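# Move one bottle from the cabinet onto the bench

## Task

Take exactly one bottle out of the cabinet and leave it standing upright on the bench; the remaining two bottles must still be inside the cabinet when the scene ends.

## Robot and tools

Robot: two UR-style arms, left_arm and right_arm, each on its own carriage on one shared floor track along y at x = 0. left_rail carries left_arm and is always the one at larger y; right_rail carries right_arm. These names do not match image sides. Each base sits at x = 0, y = its carriage's position_m, z = 0.04 m, facing +x. Both carry a 140 mm two-finger gripper. right_arm's fingers can fold: a part held near the palm may be held loosely or squeezed too hard, and a fingertip pushed into a surface folds easily. Grip with the outer quarter of the pads. left_arm's fingers do not fold.

Scene frame (all result positions): fixed to the table, z = 0 is the table top, +z up, +x the way the arms face, +y to their left. The table starts at x = 0.17 m. end_effector_position is the point between the closed pads. Fingertips reach about 33 mm past it (9 mm when fully open). The gripper's fingers point along its own +z and close along its own y. A block sticks out about 10 cm along its +x.

execute_actions(actions, cameras): a list of actions run in order. An action may hold "rows", "steps", "until" and rail commands. rows: up to 15 rows, one per 1/30 s control step. Each row is 18 numbers in [-1, 1]: left dx, dy, dz, rx, ry, rz, gripper position, force_limit, speed, then the same 9 for the right arm. Always send all 18. dx..rz are an offset, not a pose. Every row of an action counts from that arm's Hand target at the start of the action, in that Hand target's own axes, so repeating an offset in a new action moves the arm again. Scale: 1.0 = 0.6 m or 180 degrees; rx, ry, rz form one rotation vector. All six at 0 re-requests the current Hand target. Ramp offsets gradually (0.01 per row is about 0.18 m/s). steps: 1 to 450, default 15, at least one per row; after the last row the arm keeps heading to that row's target. The controller clips orientation to within 32 degrees of the measured one per step.

Gripper numbers: position +1 fully open, pads meet near -0.8, -1 closes until blocked. force_limit -1..+1 (about 14 N to 58 N at slow close; faster closes squeeze much harder). speed -1..+1 (about 30 to 250 mm/s). force_limit and speed start at +1. To leave a gripper unchanged, resend its last three numbers; 0 is a real command. After closing, object_status should read 2 (stopped while closing). 3 means it reached the requested position or the pads met, maybe empty. position_measured is in counts: 3 open, 230 pads meet.

Rails: {"left_rail": {"position_m": ...}} (left -0.8 to 1.5 m, right -1.5 to 0.8 m), optional speed_m_s (0.01-1) and acceleration_factor (0.1-1). {"stop": true} brakes. Follow a drive with {"steps": n, "until": {"left_rail": {"position_status": ["!=", "moving"]}}}. until reads only rails; comparisons are "=", "!=", "<", "<=", ">", ">=". {"all": {"status": "ended"}} waits for every motion. Carriages stay about 0.7 m apart or more; send them 0.78 m or more apart. A row's target rides along with its moving carriage; let a carriage arrive before placing its gripper in the scene. Any out-of-range value or unknown name refuses the whole call. An empty actions list returns camera images and full state.

move(target, speed, blend, stop_force, zero, blocking, cameras): straight-line paths for both grippers. target is one 18-number row or a list of up to 15. These are offsets from each arm's current Hand target in its own axes; every row in a list counts from that same start, not from the previous row. Scale as above. speed: m/s, 0.002-3.2, default 0.25. blend: corner rounding in m. stop_force: 4-120 N, ends an arm's path on contact; unreliable while the gripper turns, and don't use it when pulling off a contact. A move lasts at most 10 s. Its result adds a "move:" line (done, off_target, moving, held, fault; limits=paced or held). Avoid paths close by an arm's own base. blocking=false returns early; then wait or stop before new rows or moves.

wait(seconds 0-10); stop() brakes a running move; zoom_image(camera, region [x0,y0,x1,y1], at most 504 px each way) on the latest image; zero_wrist_force(arm); read_manual for licences; finished_scene(scene 1 or 2) ends the scene irreversibly.

Results: Hand target (base for next offsets), end_effector pose and velocities, Joint positions (rail, pan, lift, elbow, wrist1-3), joint torques, Wrist force/torque in end-effector axes, Motor temperatures, rail position_m, position_status (moving, done, contact_stop, time_out, stopped, stopped_with_arm, stopped_for_other_arm, stopped_for_other_carriage), position_answer (taken/not_taken). Cameras: cam_high, cam_front, cam_side, cam_left_wrist, cam_right_wrist.

Avoid: anything falling off the table or onto the track or metal strip (fails); dropping or releasing a moving part; hitting fixed things; pressing past firm contact (arms are stiff). Contact forces near 150 N or joint load limits (wrist joints 49.6 N m) cause a 10 s fault stop. Arms must not touch each other, including closing one gripper on the other's fingers. Holding loads or stretched poses heats motors; 85 °C locks the arm for 30-60 s. Keep the bottle upright and its weight centred in the grip.

Each tool is called after "Request:" as a command line: name --argument value for each argument, lists and objects as JSON in quotes; but a table of rows of numbers goes row by row, as --pt "numbers of a row", without its own name.

## Session

Request:
execute_actions --actions '[]'

Scene clock: 0.00 s.
left_arm: end_effector_position=(+0.3563, +1.0622, +0.5790) position_measured=3 object_status=3 end_effector_quat_wxyz=(+0.000, +0.000, +1.000, +0.000) | right_arm: end_effector_position=(+0.3563, -0.9901, +0.5790) position_measured=3 object_status=3 end_effector_quat_wxyz=(+0.000, +0.000, +1.000, +0.000)
Joint positions: left_arm=[0.984 -0.281 -2.157 1.821 -1.235 -1.571 -0.281] | right_arm=[-1.069 -0.281 -2.157 1.821 -1.235 -1.571 -0.28]
Joint velocities: within noise
Joint torques (N m): no reading
Motor temperatures (°C): left_arm=[31 29 30 34 34 33] | right_arm=[29 24 26 28 32 35]
Wrist force (N): no reading
Wrist torque (N m): no reading
Wrist force, peak (N): no reading
Hand target: left_arm +0.3563, +1.0622, +0.5790; +0.000, +0.000, +1.000, +0.000 | right_arm +0.3563, -0.9901, +0.5790; +0.000, +0.000, +1.000, +0.000
Tool commands: left_gripper/position=+1.0 left_gripper/force_limit=+1.0 left_gripper/speed=+1.0 right_gripper/position=+1.0 right_gripper/force_limit=+1.0 right_gripper/speed=+1.0
left_rail: position_m=0.984 position_status=done
right_rail: position_m=-1.069 position_status=done

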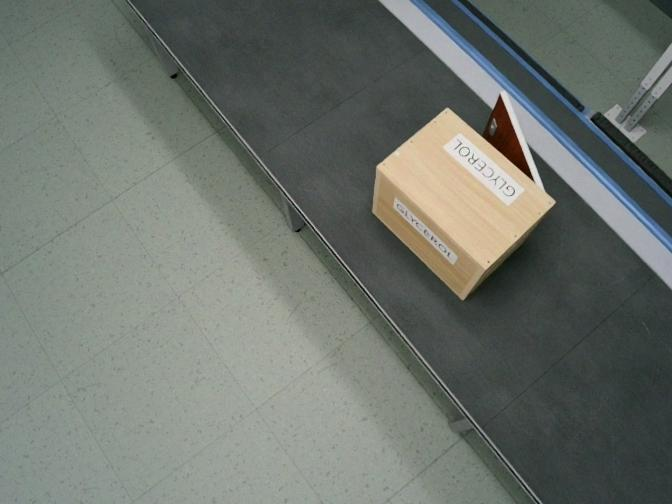

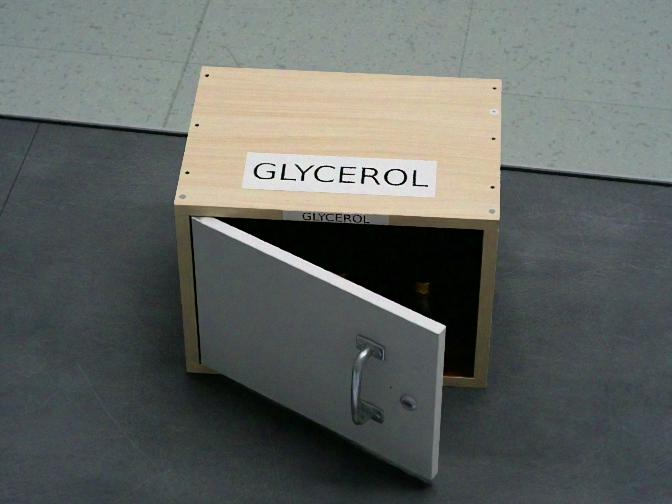

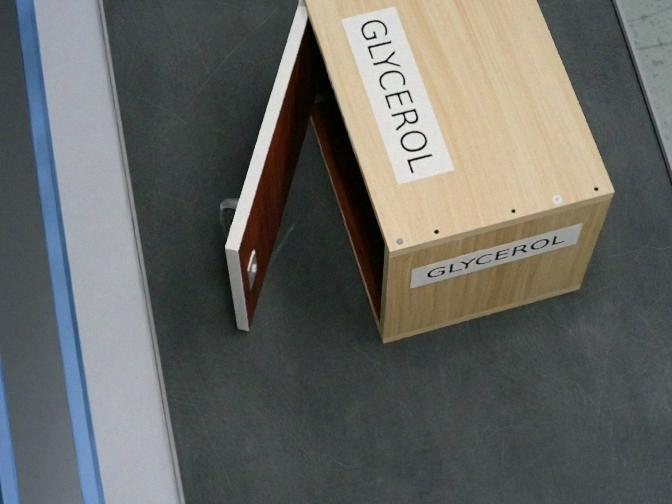

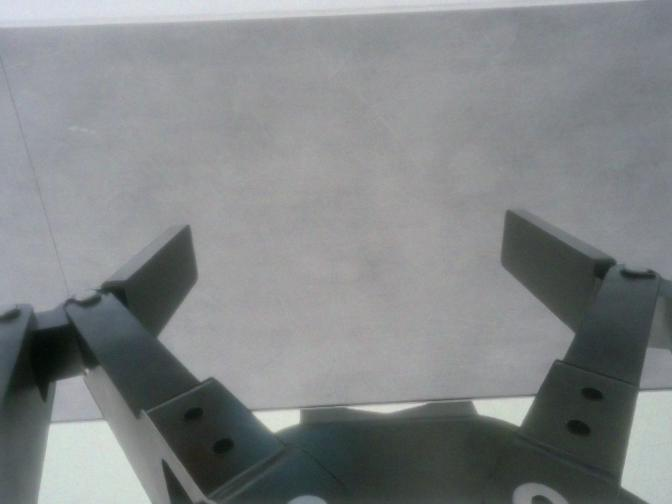

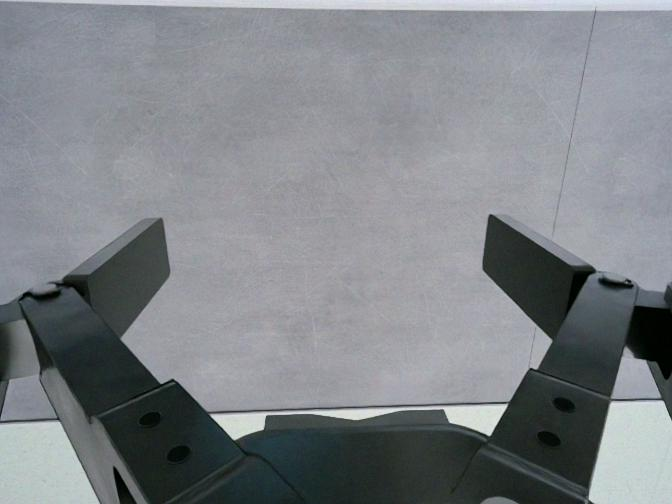

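Request:
zoom_image --camera "cam_front" --region '[180, 190, 510, 400]'

Request:
zoom_image --camera "cam_front" --region '[320, 230, 500, 390]'

Request:
zoom_image --camera "cam_side" --region '[200, 60, 420, 360]'

Request:
zoom_image --camera "cam_high" --region '[340, 60, 640, 320]'

Scaled by 1.527 from the camera's 672x504 image, which has a finer 960x720 frame.

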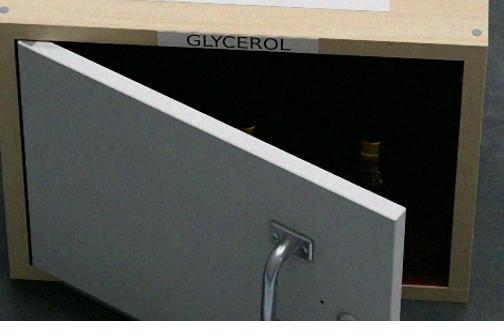

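Scaled by 2.800 from the camera's 672x504 image, which has a finer 960x720 frame.

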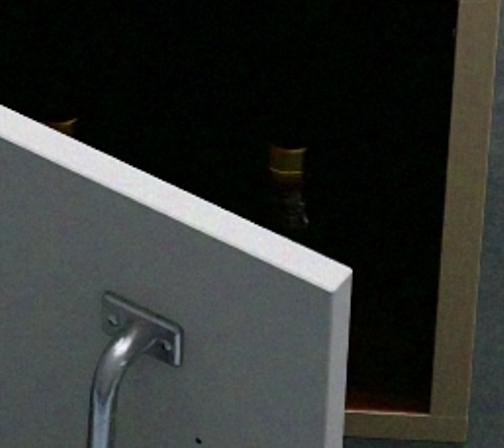

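Scaled by 1.680 from the camera's 672x504 image, which has a finer 960x720 frame.

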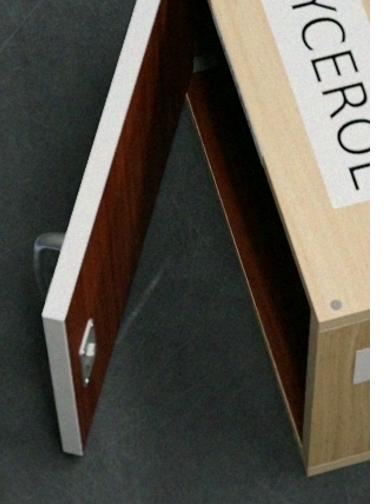

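Scaled by 1.680 from the camera's 672x504 image, which has a finer 960x720 frame.

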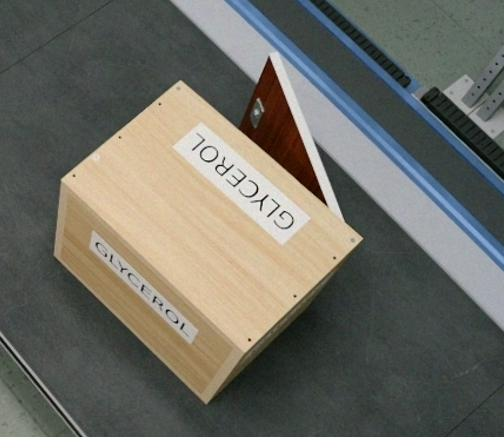

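Request:
zoom_image --camera "cam_high" --region '[472, 0, 672, 200]'

Request:
zoom_image --camera "cam_side" --region '[0, 100, 300, 400]'

Scaled by 2.520 from the camera's 672x504 image, which has a finer 960x720 frame.

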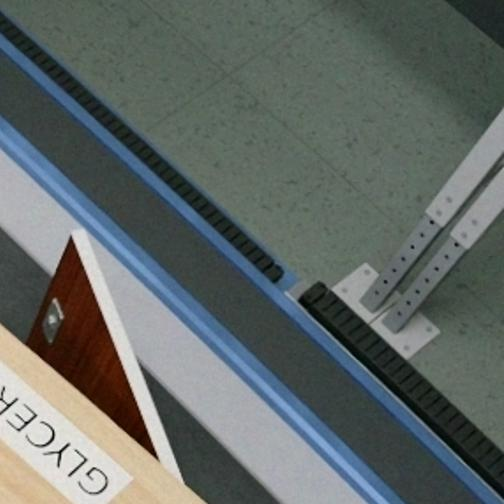

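Scaled by 1.680 from the camera's 672x504 image, which has a finer 960x720 frame.

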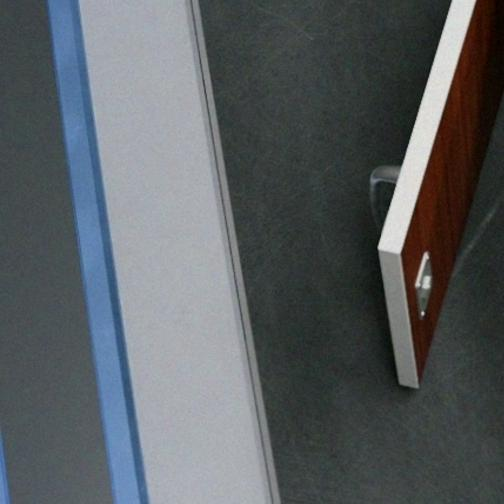

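Request:
execute_actions --actions '[{"right_rail":{"position_m":-1.45},"steps":150,"until":{"right_rail":{"position_status":["!=","moving"]}}},{"left_rail":{"position_m":-0.5},"steps":300,"until":{"left_rail":{"position_status":["!=","moving"]}}}]' --cameras '["cam_front","cam_left_wrist","cam_side"]'

Scene clock: 249.37 s.
left_arm: end_effector_position=(+0.3563, -0.4214, +0.5790) position_measured=3 object_status=3 end_effector_quat_wxyz=(+0.000, +0.000, +1.000, +0.000) | right_arm: end_effector_position=(+0.3563, -1.3714, +0.5790) position_measured=3 object_status=3 end_effector_quat_wxyz=(+0.000, +0.000, +1.000, +0.000)
Joint positions: left_arm=[-0.5 -0.281 -2.157 1.821 -1.235 -1.571 -0.28] | right_arm=[-1.45 -0.281 -2.157 1.821 -1.235 -1.571 -0.28]
Joint torques (N m): left_arm=[0.36 1.14 -45.28 -4.81 -0.16 -0.38] | right_arm=[0.43 0.51 -48.82 -5.21 -0.76 -0.09]
Wrist force (N): left_arm=[0.0 -0.1 0.2] | right_arm=[0.2 0.0 -0.2]
Wrist torque (N m): left_arm=[-0.03 -0.01 0.00] | right_arm=[0.00 -0.06 0.00]
Wrist force, peak (N): left_arm=[0.1 1.8 0.4] | right_arm=[0.4 1.5 0.3]
Hand target: left_arm +0.3563, -0.4214, +0.5790; +0.000, +0.000, +1.000, +0.000 | right_arm +0.3563, -1.3714, +0.5790; +0.000, +0.000, +1.000, +0.000
Tool commands: left_gripper/position=+1.0 left_gripper/force_limit=+1.0 left_gripper/speed=+1.0 right_gripper/position=+1.0 right_gripper/force_limit=+1.0 right_gripper/speed=+1.0
left_rail: position_m=-0.500 position_status=done
right_rail: position_m=-1.450 position_status=done
camera_calibration:
cam_left_wrist: T_world_to_cam=[[0.0348644, 0.999056, 0.0258957, 0.39903], [0.937912, -0.0416566, 0.344364, -0.553119], [0.345118, 0.0122819, -0.938479, 0.612691], [0, 0, 0, 1]] pos_world=[0.293414, -0.42922, 0.755139]
Images, in order (width x height): cam_front 672x504, cam_side 672x504, cam_left_wrist 672x504.

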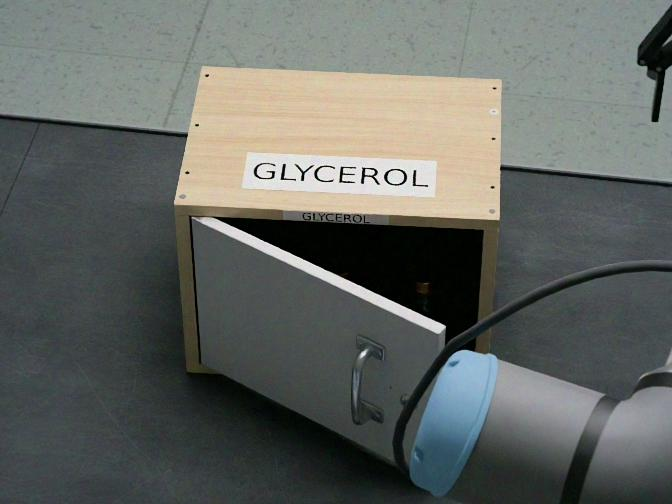

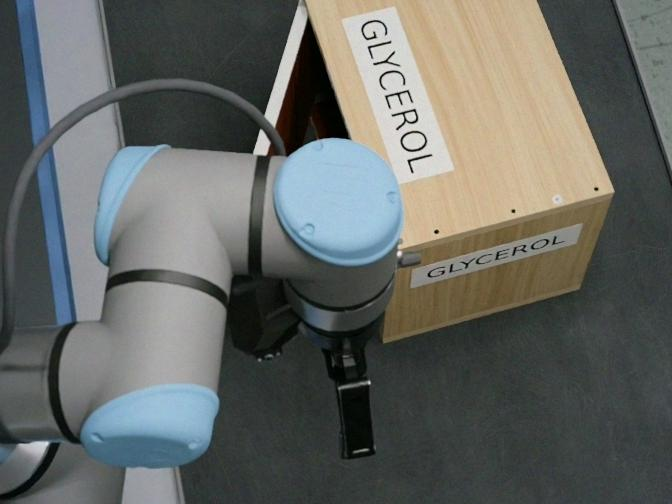

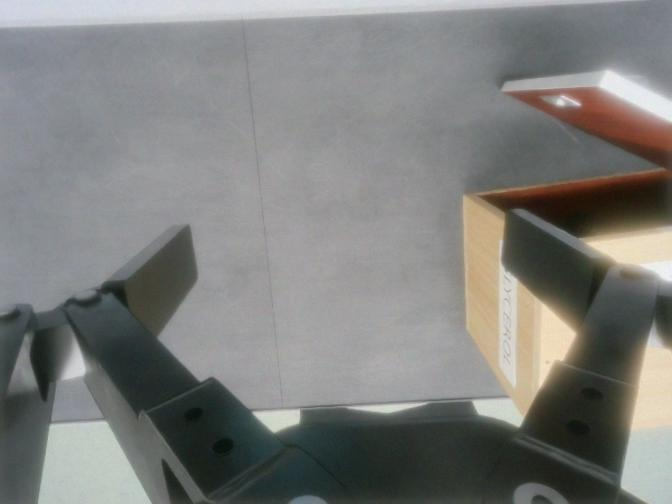

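Request:
move --pt "-0.0428 0.5673 0.215 0 0 0.14 -0.85 -1 0 0 0 0 0 0 0 1 1 1" --pt "-0.0428 0.5673 0.6317 0 0 0.14 -0.85 -1 0 0 0 0 0 0 0 1 1 1" --speed 0.25 --blend '[0.03,0]' --cameras '["cam_front","cam_side","cam_left_wrist","cam_high"]'

Scene clock: 319.67 s.
left_arm: end_effector_position=(+0.3820, -0.0811, +0.2001) position_measured=232 object_status=3 end_effector_quat_wxyz=(+0.000, +0.218, +0.976, +0.000) | right_arm: end_effector_position=(+0.3563, -1.3714, +0.5790) position_measured=3 object_status=3 end_effector_quat_wxyz=(+0.000, +0.000, +1.000, +0.000)
Joint positions: left_arm=[-0.5 0.519 -1.692 2.22 -2.1 -1.571 0.959] | right_arm=[-1.45 -0.281 -2.157 1.821 -1.235 -1.571 -0.28]
Joint torques (N m): left_arm=[13.31 -16.03 -33.34 -6.67 -0.04 3.45] | right_arm=[-0.11 0.62 -48.26 -5.26 -0.92 -0.11]
Wrist force (N): left_arm=[-0.3 -0.4 0.2] | right_arm=[0.3 0.1 -0.2]
Wrist torque (N m): left_arm=[-0.12 0.07 -0.16] | right_arm=[0.02 -0.06 -0.01]
Wrist force, peak (N): left_arm=[-0.2 -0.8 2.5] | right_arm=[0.7 0.4 0.2]
Hand target: left_arm +0.3821, -0.0811, +0.2000; +0.000, +0.218, +0.976, +0.000 | right_arm +0.3563, -1.3714, +0.5790; +0.000, +0.000, +1.000, +0.000
Off the commanded pose: left_arm 0.000 m, 0 deg | right_arm 0.000 m, 0 deg.
left_rail: position_m=-0.500 position_status=done
right_rail: position_m=-1.450 position_status=done
move: done
camera_calibration:
cam_left_wrist: T_world_to_cam=[[0.456966, 0.889106, 0.0259118, -0.102214], [0.830885, -0.437079, 0.344373, -0.423726], [0.31751, -0.135837, -0.938475, 0.24249], [0, 0, 0, 1]] pos_world=[0.321783, -0.0613839, 0.376139]
Images, in order (width x height): cam_high 672x504, cam_front 672x504, cam_side 672x504, cam_left_wrist 672x504.

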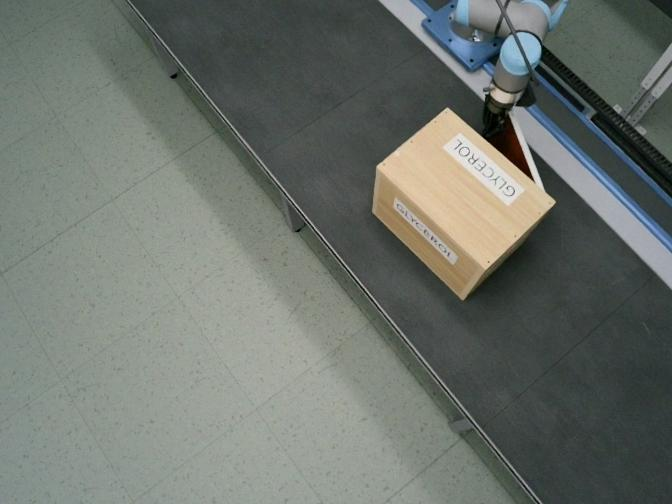

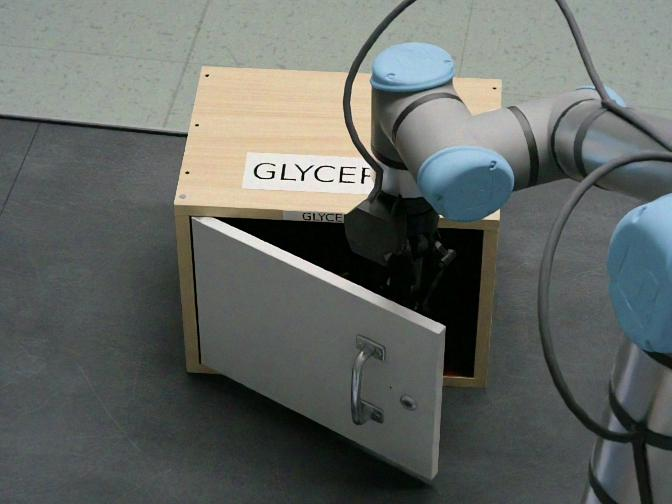

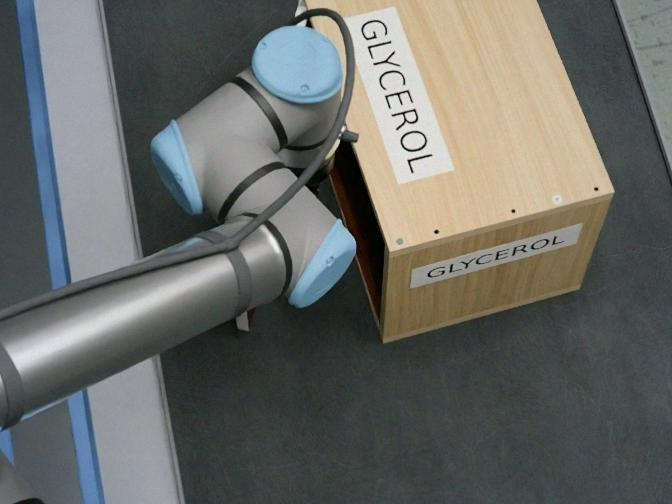

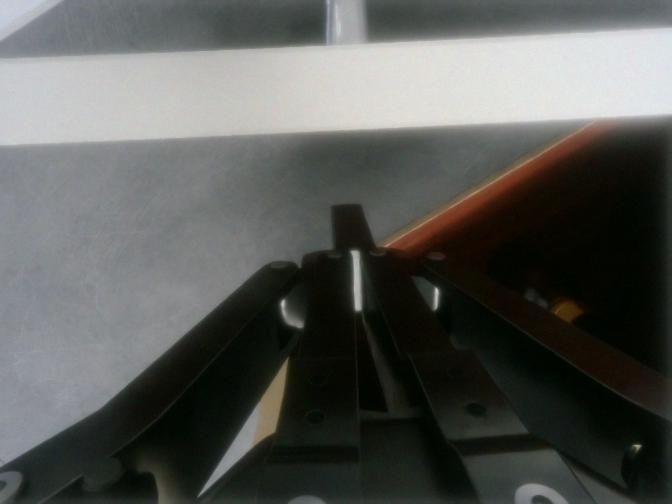

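Request:
move --target '[0.1766,0.0005,0,0,0,0,-0.85,-1,0,0,0,0,0,0,0,1,1,1]' --speed 0.06 --stop_force 20 --cameras '["cam_front","cam_left_wrist"]'

Scene clock: 345.97 s.
left_arm: end_effector_position=(+0.2863, -0.0357, +0.2000) position_measured=232 object_status=3 end_effector_quat_wxyz=(+0.000, +0.218, +0.976, +0.000) | right_arm: end_effector_position=(+0.3563, -1.3714, +0.5790) position_measured=3 object_status=3 end_effector_quat_wxyz=(+0.000, +0.000, +1.000, +0.000)
Joint positions: left_arm=[-0.5 0.693 -1.732 2.254 -2.093 -1.571 1.133] | right_arm=[-1.45 -0.281 -2.157 1.821 -1.235 -1.571 -0.28]
Joint torques (N m): left_arm=[13.4 -44.26 -33.2 -2.65 -2.96 3.39] | right_arm=[1.22 -0.25 -47.73 -5.59 -0.98 -0.11]
Wrist force (N): left_arm=[-2.1 -0.7 0.0] | right_arm=[0.1 -0.2 0.1]
Wrist torque (N m): left_arm=[-0.14 0.19 -0.05] | right_arm=[-0.05 -0.01 0.00]
Wrist force, peak (N): left_arm=[-2.5 -1.5 0.6] | right_arm=[0.9 0.0 0.3]
Hand target: left_arm +0.2863, -0.0357, +0.2000; +0.000, +0.218, +0.976, +0.000 | right_arm +0.3563, -1.3714, +0.5790; +0.000, +0.000, +1.000, +0.000
Off the commanded pose: left_arm 0.000 m, 0 deg | right_arm 0.000 m, 0 deg.
left_rail: position_m=-0.500 position_status=done
right_rail: position_m=-1.450 position_status=done
move: done
camera_calibration:
cam_left_wrist: T_world_to_cam=[[0.456939, 0.889118, 0.0259954, -0.0988693], [0.830898, -0.437085, 0.344332, -0.32432], [0.317514, -0.135739, -0.938488, 0.278954], [0, 0, 0, 1]] pos_world=[0.226083, -0.0159843, 0.376039]
Images, in order (width x height): cam_front 672x504, cam_left_wrist 672x504.

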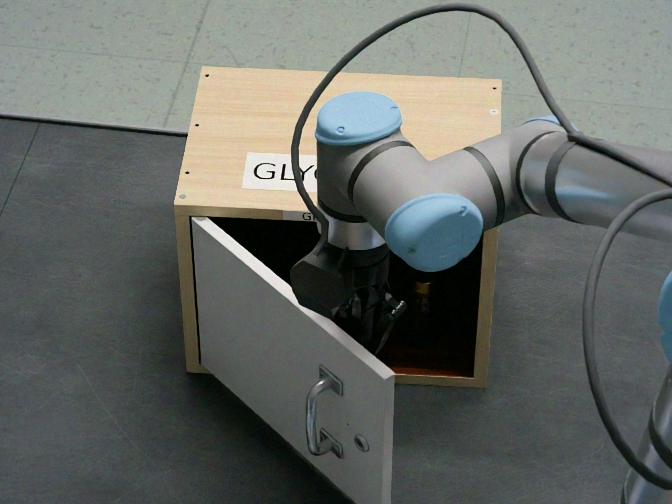

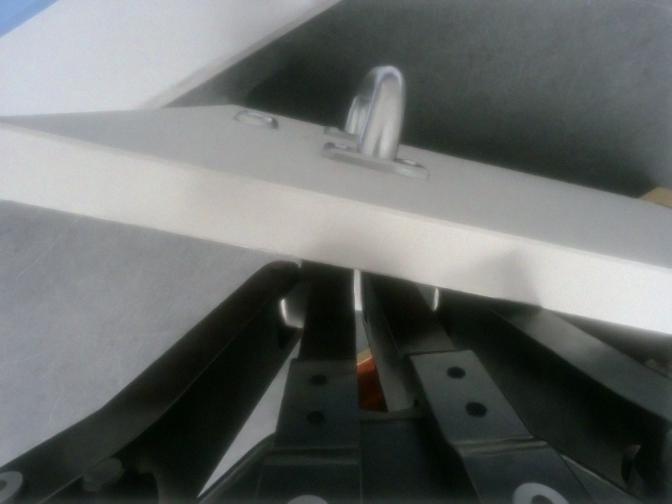

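Request:
move --pt "0.1140 0.0309 0 0 0 0.1656 -0.85 -1 0 0 0 0 0 0 0 1 1 1" --pt "0.2166 0.0906 0 0 0 0.2489 -0.85 -1 0 0 0 0 0 0 0 1 1 1" --pt "0.3001 0.1744 0 0 0 0.3322 -0.85 -1 0 0 0 0 0 0 0 1 1 1" --speed 0.09 --blend 0.02 --stop_force 25 --cameras '["cam_front","cam_left_wrist"]'

Scene clock: 365.33 s.
left_arm: end_effector_position=(+0.1679, +0.1357, +0.1999) position_measured=232 object_status=3 end_effector_quat_wxyz=(+0.000, +0.676, +0.737, +0.000) | right_arm: end_effector_position=(+0.3563, -1.3714, +0.5790) position_measured=3 object_status=3 end_effector_quat_wxyz=(+0.000, +0.000, +1.000, +0.000)
Joint positions: left_arm=[-0.5 1.044 -1.533 2.07 -2.108 -1.571 2.528] | right_arm=[-1.45 -0.281 -2.157 1.821 -1.235 -1.571 -0.28]
Joint torques (N m): left_arm=[12.86 -31.3 -50.74 -3.14 -2.48 3.42] | right_arm=[1.65 -0.26 -46.64 -5.51 -0.97 -0.18]
Wrist force (N): left_arm=[-1.8 0.0 0.3] | right_arm=[0.5 0.1 -0.1]
Wrist torque (N m): left_arm=[-0.11 0.11 -0.19] | right_arm=[0.03 -0.11 0.00]
Wrist force, peak (N): left_arm=[-2.6 -2.0 0.1] | right_arm=[0.6 0.5 0.3]
Hand target: left_arm +0.1679, +0.1357, +0.1999; +0.000, +0.676, +0.737, +0.000 | right_arm +0.3563, -1.3714, +0.5790; +0.000, +0.000, +1.000, +0.000
Off the commanded pose: left_arm 0.000 m, 0 deg | right_arm 0.000 m, 0 deg.
left_rail: position_m=-0.500 position_status=done
right_rail: position_m=-1.450 position_status=done
move: done
camera_calibration:
cam_left_wrist: T_world_to_cam=[[0.998287, 0.052408, 0.0260243, -0.17447], [0.0402679, -0.938, 0.344288, 0.049713], [0.0424542, -0.34265, -0.938503, 0.414079], [0, 0, 0, 1]] pos_world=[0.15459, 0.197658, 0.376039]
Images, in order (width x height): cam_front 672x504, cam_left_wrist 672x504.

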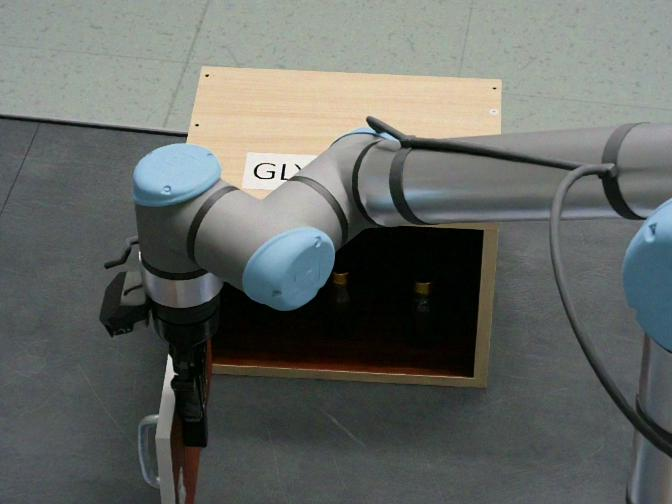

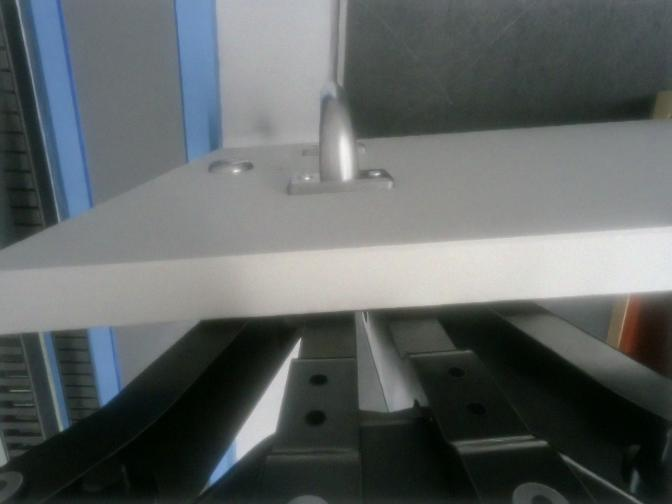

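Request:
move --pt "0.1182 0.0007 0 0 0 0.0833 -0.85 -1 0 0 0 0 0 0 0 1 1 1" --pt "0.1953 0.0183 0 0 0 0.1389 -0.85 -1 0 0 0 0 0 0 0 1 1 1" --speed 0.07 --blend 0.02 --stop_force 18

Scene clock: 388.77 s.
left_arm: end_effector_position=(+0.1687, +0.2534, +0.1999) position_measured=232 object_status=3 end_effector_quat_wxyz=(+0.000, +0.819, +0.574, +0.000) | right_arm: end_effector_position=(+0.3563, -1.3714, +0.5790) position_measured=3 object_status=3 end_effector_quat_wxyz=(+0.000, +0.000, +1.000, +0.000)
Joint positions: left_arm=[-0.5 1.123 -1.352 1.86 -2.079 -1.571 3.043] | right_arm=[-1.45 -0.281 -2.157 1.821 -1.235 -1.571 -0.28]
Joint torques (N m): left_arm=[12.3 -47.88 -52.04 -3.36 -2.93 3.56] | right_arm=[1.04 1.2 -46.87 -5.93 -1.21 -0.43]
Wrist force (N): left_arm=[-1.8 0.2 0.2] | right_arm=[0.1 -0.3 0.1]
Wrist torque (N m): left_arm=[-0.05 0.12 -0.16] | right_arm=[-0.06 -0.02 -0.01]
Wrist force, peak (N): left_arm=[-2.5 -0.9 0.0] | right_arm=[0.5 -0.6 0.5]
Hand target: left_arm +0.1687, +0.2534, +0.1999; +0.000, +0.819, +0.574, +0.000 | right_arm +0.3563, -1.3714, +0.5790; +0.000, +0.000, +1.000, +0.000
Off the commanded pose: left_arm 0.000 m, 0 deg | right_arm 0.000 m, 0 deg.
left_rail: position_m=-0.500 position_status=done
right_rail: position_m=-1.450 position_status=done
move: done

Request:
move --pt "-0.1 0 0 0 0 0 -0.85 -1 0 0 0 0 0 0 0 1 1 1" --pt "-0.1726 0.0295 -0.4167 0 0 0 -0.85 -1 0 0 0 0 0 0 0 1 1 1" --pt "-0.8707 0.5487 -0.5 0 0 0.389 -0.85 -1 0 0 0 0 0 0 0 1 1 1" --speed '[0.1,0.3,0.4]' --blend '[0.02,0.05,0]' --cameras '["cam_front","cam_side","cam_high","cam_left_wrist"]'

Request:
zoom_image --camera "cam_front" --region '[180, 200, 510, 400]'

Scene clock: 443.70 s.
left_arm: end_effector_position=(+0.2993, -0.3501, +0.5000) position_measured=232 object_status=3 end_effector_quat_wxyz=(+0.000, +1.000, +0.000, +0.000) | right_arm: end_effector_position=(+0.3563, -1.3714, +0.5790) position_measured=3 object_status=3 end_effector_quat_wxyz=(+0.000, +0.000, +1.000, +0.000)
Joint positions: left_arm=[-0.5 -0.083 -2.254 1.998 -1.315 -1.571 3.059] | right_arm=[-1.45 -0.281 -2.157 1.821 -1.235 -1.571 -0.28]
Joint torques (N m): left_arm=[-15.09 -6.34 -55.96 -2.9 3.21 -4.16] | right_arm=[1.06 0.96 -46.51 -5.95 -1.37 -0.61]
Wrist force (N): left_arm=[-0.3 0.0 0.0] | right_arm=[0.5 -0.2 0.1]
Wrist torque (N m): left_arm=[0.00 0.10 0.07] | right_arm=[-0.04 -0.12 0.00]
Wrist force, peak (N): left_arm=[-0.5 -0.5 3.0] | right_arm=[0.6 0.2 0.6]
Hand target: left_arm +0.2993, -0.3501, +0.5000; +0.000, +1.000, +0.000, +0.000 | right_arm +0.3563, -1.3714, +0.5790; +0.000, +0.000, +1.000, +0.000
Off the commanded pose: left_arm 0.000 m, 0 deg | right_arm 0.000 m, 0 deg.
left_rail: position_m=-0.500 position_status=done
right_rail: position_m=-1.450 position_status=done
move: done
camera_calibration:
cam_left_wrist: T_world_to_cam=[[-0.0351169, -0.999043, 0.0260827, -0.346766], [-0.937979, 0.0419552, 0.344144, 0.121423], [-0.344909, -0.0123798, -0.938555, 0.755184], [0, 0, 0, 1]] pos_world=[0.362185, -0.34218, 0.676039]
Images, in order (width x height): cam_high 672x504, cam_front 672x504, cam_side 672x504, cam_left_wrist 672x504.

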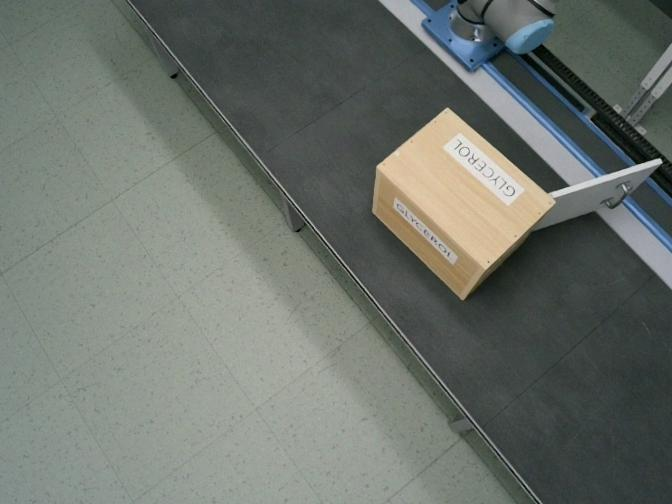

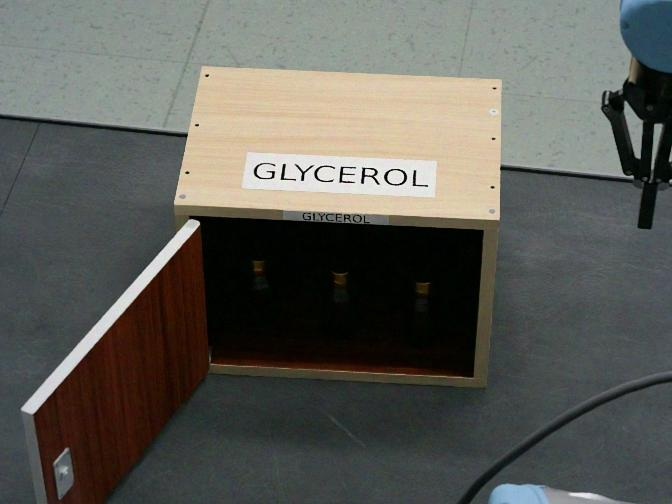

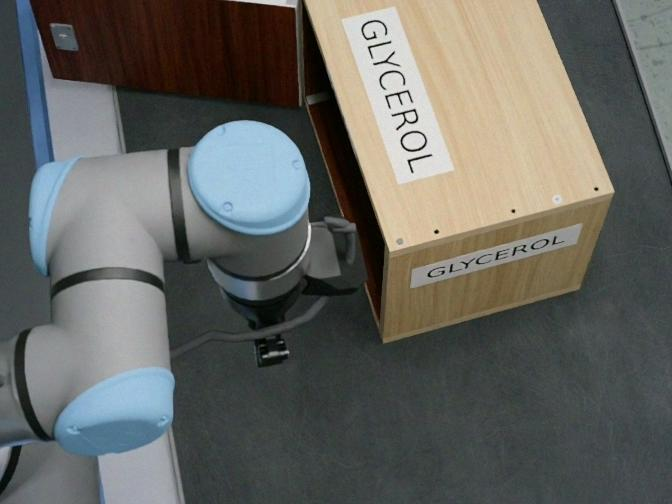

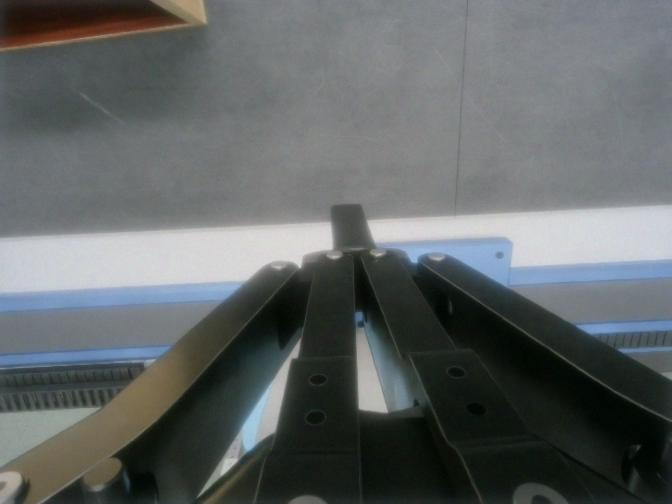

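Scaled by 1.527 from the camera's 672x504 image, which has a finer 960x720 frame.

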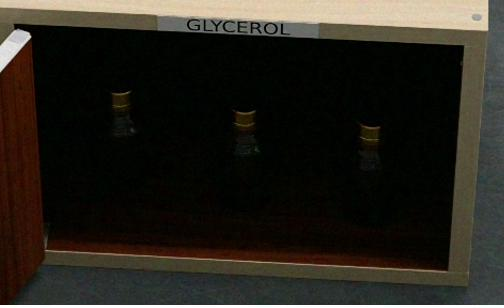

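Request:
zoom_image --camera "cam_front" --region '[300, 240, 480, 375]'

Scaled by 2.800 from the camera's 672x504 image, which has a finer 960x720 frame.

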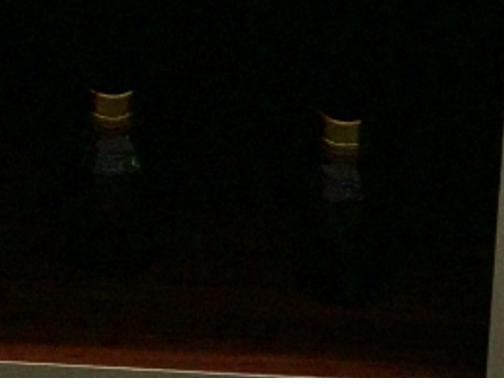

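Request:
move --target '[0.1012,-0.5502,0.4667,0.0290,0.3326,-0.0504,1,-1,0,0,0,0,0,0,0,1,1,1]' --speed 0.25 --cameras '["cam_front","cam_side","cam_left_wrist"]'

Request:
zoom_image --camera "cam_left_wrist" --region '[130, 0, 540, 300]'

Scene clock: 536.00 s.
left_arm: end_effector_position=(+0.3602, -0.0201, +0.2200) position_measured=3 object_status=3 end_effector_quat_wxyz=(-0.043, +0.863, +0.075, +0.498) | right_arm: end_effector_position=(+0.3563, -1.3714, +0.5790) position_measured=3 object_status=3 end_effector_quat_wxyz=(+0.000, +0.000, +1.000, +0.000)
Joint positions: left_arm=[-0.5 0.998 -1.409 2.581 -3.61 -2.259 3.636] | right_arm=[-1.45 -0.281 -2.157 1.821 -1.235 -1.571 -0.28]
Joint torques (N m): left_arm=[10.95 -20.21 -29.88 -7.32 -4.36 -4.37] | right_arm=[1.42 0.82 -46.58 -6.36 -1.21 -0.22]
Wrist force (N): left_arm=[-0.1 1.9 -0.3] | right_arm=[0.5 0.0 -0.2]
Wrist torque (N m): left_arm=[0.51 -0.21 -0.30] | right_arm=[0.00 -0.10 0.00]
Wrist force, peak (N): left_arm=[-0.3 2.4 -0.1] | right_arm=[0.6 0.4 -0.4]
Hand target: left_arm +0.3602, -0.0200, +0.2199; -0.043, +0.863, +0.075, +0.498 | right_arm +0.3563, -1.3714, +0.5790; +0.000, +0.000, +1.000, +0.000
Off the commanded pose: left_arm 0.000 m, 0 deg | right_arm 0.000 m, 0 deg.
left_rail: position_m=-0.500 position_status=done
right_rail: position_m=-1.450 position_status=done
move: done
camera_calibration:
cam_left_wrist: T_world_to_cam=[[0.133703, -0.990877, -0.0169243, -0.0588528], [-0.762443, -0.0919398, -0.640491, 0.411656], [0.633091, 0.0985394, -0.767779, 0.129928], [0, 0, 0, 1]] pos_world=[0.239477, -0.0332713, 0.362422]
Images, in order (width x height): cam_front 672x504, cam_side 672x504, cam_left_wrist 672x504.

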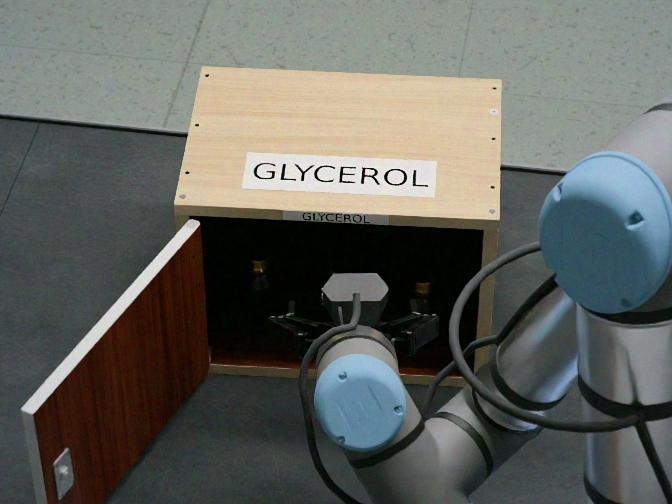

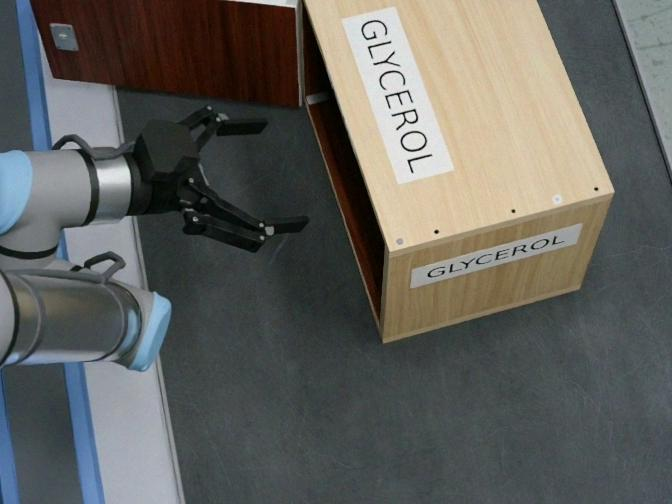

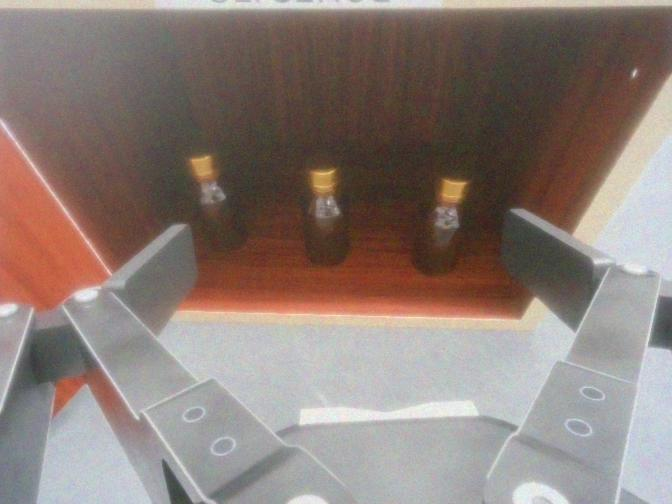

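Scaled by 1.229 from the camera's 672x504 image, which has a finer 960x720 frame.

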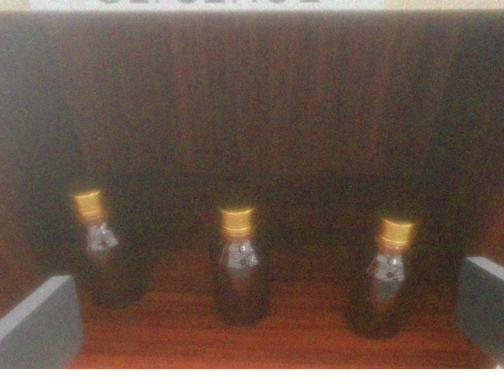

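Request:
move --target '[-0.0835,-0.0178,0.1838,0,-0.0278,0,0.2,-1,0,0,0,0,0,0,0,1,1,1]' --speed 0.15 --cameras '["cam_front","cam_side","cam_left_wrist"]'

Scene clock: 583.53 s.
left_arm: end_effector_position=(+0.4277, +0.0026, +0.1215) position_measured=104 object_status=3 end_effector_quat_wxyz=(-0.040, +0.884, +0.077, +0.460) | right_arm: end_effector_position=(+0.3563, -1.3714, +0.5790) position_measured=3 object_status=3 end_effector_quat_wxyz=(+0.000, +0.000, +1.000, +0.000)
Joint positions: left_arm=[-0.5 0.875 -1.172 2.517 -3.746 -2.127 3.591] | right_arm=[-1.45 -0.281 -2.157 1.821 -1.235 -1.571 -0.28]
Joint torques (N m): left_arm=[-12.24 -36.85 -21.73 -7.44 1.69 -4.33] | right_arm=[0.86 1.13 -46.05 -6.16 -1.53 -0.35]
Wrist force (N): left_arm=[-0.8 2.1 -0.3] | right_arm=[0.0 0.0 0.0]
Wrist torque (N m): left_arm=[0.56 -0.07 -0.22] | right_arm=[0.00 0.01 -0.01]
Wrist force, peak (N): left_arm=[0.0 2.0 -2.0] | right_arm=[0.6 0.1 0.5]
Hand target: left_arm +0.4278, +0.0027, +0.1215; -0.040, +0.884, +0.077, +0.460 | right_arm +0.3563, -1.3714, +0.5790; +0.000, +0.000, +1.000, +0.000
Off the commanded pose: left_arm 0.000 m, 0 deg | right_arm 0.000 m, 0 deg.
left_rail: position_m=-0.500 position_status=done
right_rail: position_m=-1.450 position_status=done
move: done
camera_calibration:
cam_left_wrist: T_world_to_cam=[[0.132493, -0.991094, -0.0133694, -0.0469522], [-0.814449, -0.101172, -0.571347, 0.41609], [0.564906, 0.0865883, -0.8206, 0.04492], [0, 0, 0, 1]] pos_world=[0.319729, -0.00832705, 0.273965]
Images, in order (width x height): cam_front 672x504, cam_side 672x504, cam_left_wrist 672x504.

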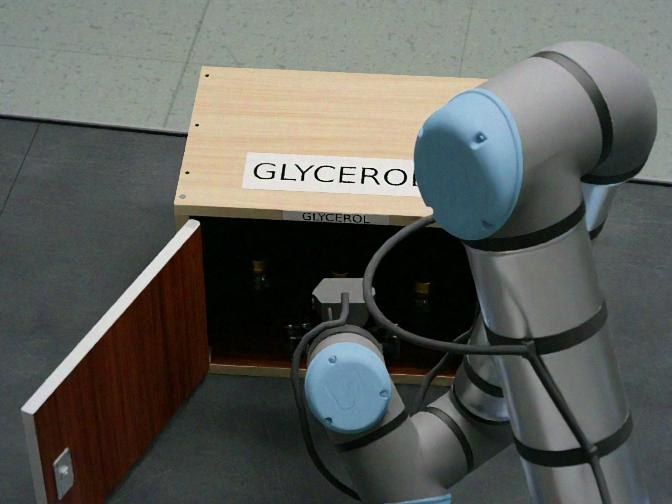

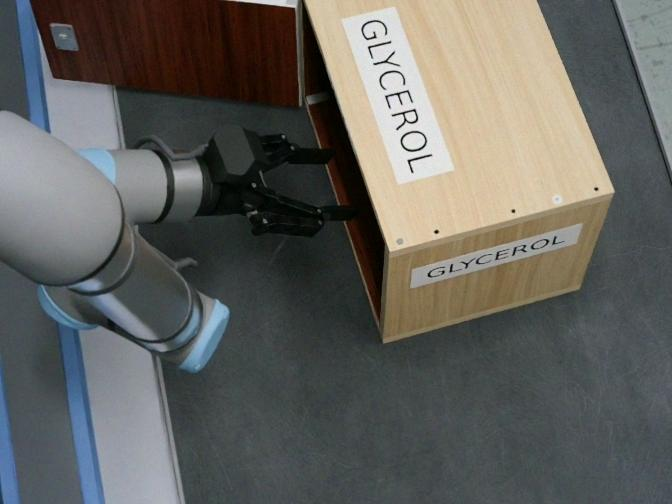

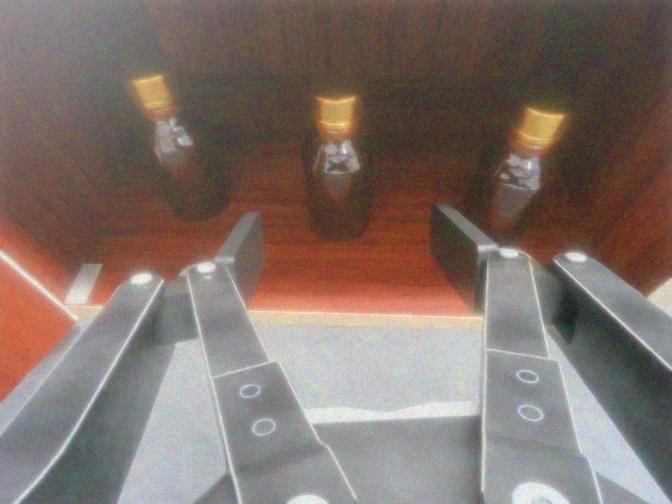

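Request:
move --target '[0,0,0.2,0,0,0,0.2,-1,0,0,0,0,0,0,0,1,1,1]' --speed 0.08 --stop_force 8 --cameras '["cam_front","cam_side","cam_left_wrist"]'

Scene clock: 596.93 s.
left_arm: end_effector_position=(+0.5246, +0.0197, +0.0527) position_measured=104 object_status=3 end_effector_quat_wxyz=(-0.040, +0.884, +0.077, +0.460) | right_arm: end_effector_position=(+0.3563, -1.3714, +0.5790) position_measured=3 object_status=3 end_effector_quat_wxyz=(+0.000, +0.000, +1.000, +0.000)
Joint positions: left_arm=[-0.5 0.751 -0.959 2.397 -3.884 -2.034 3.498] | right_arm=[-1.45 -0.281 -2.157 1.821 -1.235 -1.571 -0.28]
Joint torques (N m): left_arm=[-12.02 -46.66 -19.3 -7.07 2.54 -4.17] | right_arm=[0.32 0.95 -46.53 -6.48 -1.38 -0.34]
Wrist force (N): left_arm=[-0.6 2.5 -0.2] | right_arm=[0.4 0.0 0.2]
Wrist torque (N m): left_arm=[0.63 -0.17 -0.26] | right_arm=[-0.01 -0.09 -0.01]
Wrist force, peak (N): left_arm=[-0.4 2.6 -0.3] | right_arm=[0.2 0.0 -0.8]
Hand target: left_arm +0.5246, +0.0197, +0.0527; -0.040, +0.884, +0.077, +0.460 | right_arm +0.3563, -1.3714, +0.5790; +0.000, +0.000, +1.000, +0.000
Off the commanded pose: left_arm 0.000 m, 0 deg | right_arm 0.000 m, 0 deg.
left_rail: position_m=-0.500 position_status=done
right_rail: position_m=-1.450 position_status=done
move: done
camera_calibration:
cam_left_wrist: T_world_to_cam=[[0.132499, -0.991093, -0.0133801, -0.0438635], [-0.814528, -0.101182, -0.571233, 0.457374], [0.564791, 0.0865861, -0.820679, -0.0677667], [0, 0, 0, 1]] pos_world=[0.41663, 0.00867296, 0.205066]
Images, in order (width x height): cam_front 672x504, cam_side 672x504, cam_left_wrist 672x504.

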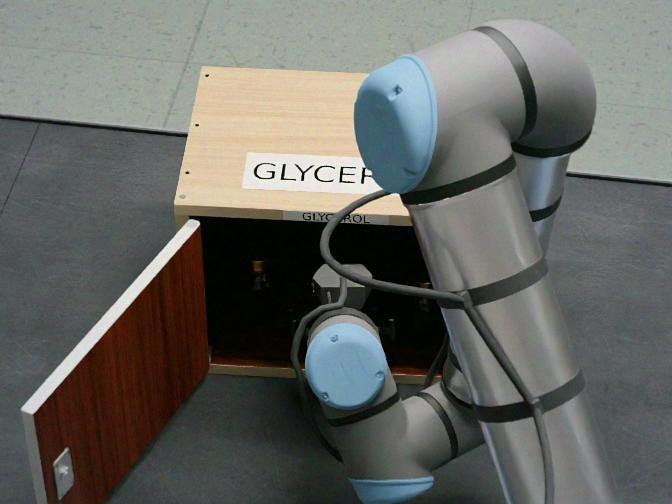

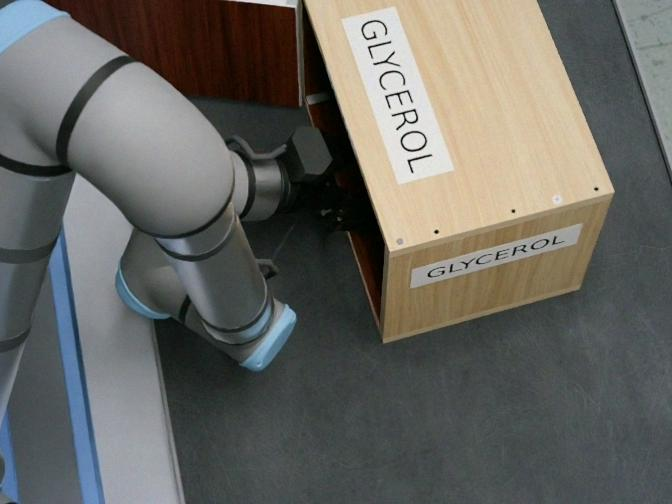

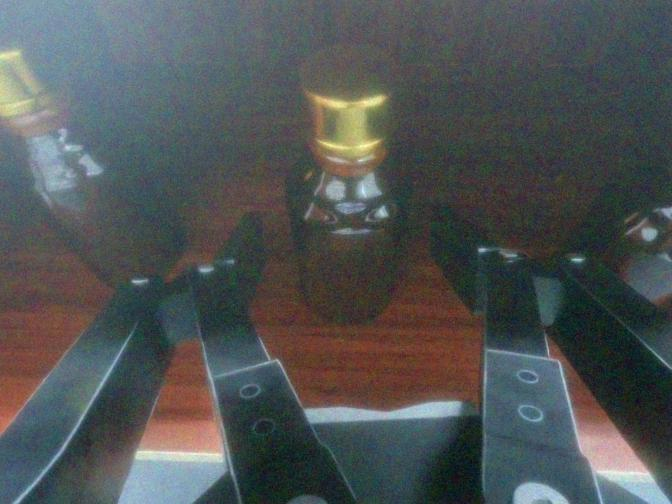

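Request:
execute_actions --actions '[{"rows":[[0,0,0,0,0,0,-1,-0.05,-1,0,0,0,0,0,0,1,1,1]],"steps":75}]' --cameras '["cam_left_wrist"]'

Scene clock: 608.67 s.
left_arm: end_effector_position=(+0.5246, +0.0197, +0.0527) position_measured=162 object_status=2 end_effector_quat_wxyz=(-0.040, +0.884, +0.077, +0.460) | right_arm: end_effector_position=(+0.3563, -1.3714, +0.5790) position_measured=3 object_status=3 end_effector_quat_wxyz=(+0.000, +0.000, +1.000, +0.000)
Joint positions: left_arm=[-0.5 0.751 -0.959 2.397 -3.884 -2.034 3.498] | right_arm=[-1.45 -0.281 -2.157 1.821 -1.235 -1.571 -0.28]
Joint torques (N m): left_arm=[-11.4 -45.72 -12.04 -4.19 -1.7 -4.32] | right_arm=[0.39 1.35 -45.52 -6.51 -1.63 -0.48]
Wrist force (N): left_arm=[1.1 2.4 -3.3] | right_arm=[0.0 0.0 0.2]
Wrist torque (N m): left_arm=[0.66 -0.20 -0.23] | right_arm=[0.00 0.00 -0.01]
Wrist force, peak (N): left_arm=[1.5 2.3 -3.7] | right_arm=[0.7 -0.2 -0.3]
Hand target: left_arm +0.5246, +0.0197, +0.0527; -0.040, +0.884, +0.077, +0.460 | right_arm +0.3563, -1.3714, +0.5790; +0.000, +0.000, +1.000, +0.000
Off the commanded pose: left_arm 0.000 m, 0 deg | right_arm 0.000 m, 0 deg.
left_rail: position_m=-0.500 position_status=done
right_rail: position_m=-1.450 position_status=done
camera_calibration:
cam_left_wrist: T_world_to_cam=[[0.132499, -0.991093, -0.0133801, -0.0438635], [-0.814528, -0.101182, -0.571233, 0.457374], [0.564791, 0.0865861, -0.820679, -0.0677667], [0, 0, 0, 1]] pos_world=[0.41663, 0.00867296, 0.205066]
Images, in order (width x height): cam_left_wrist 672x504.

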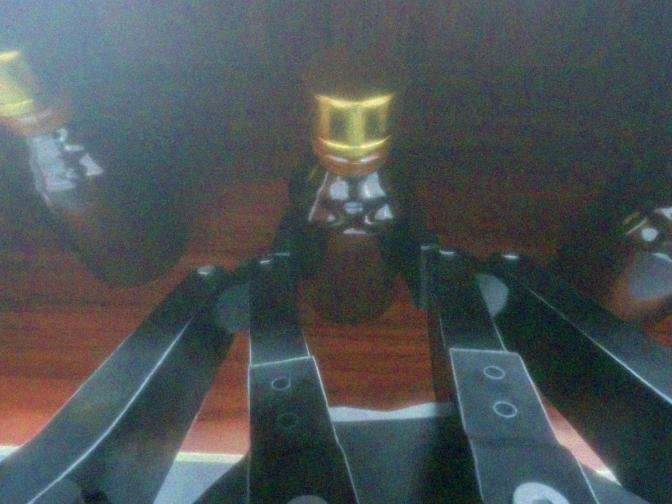

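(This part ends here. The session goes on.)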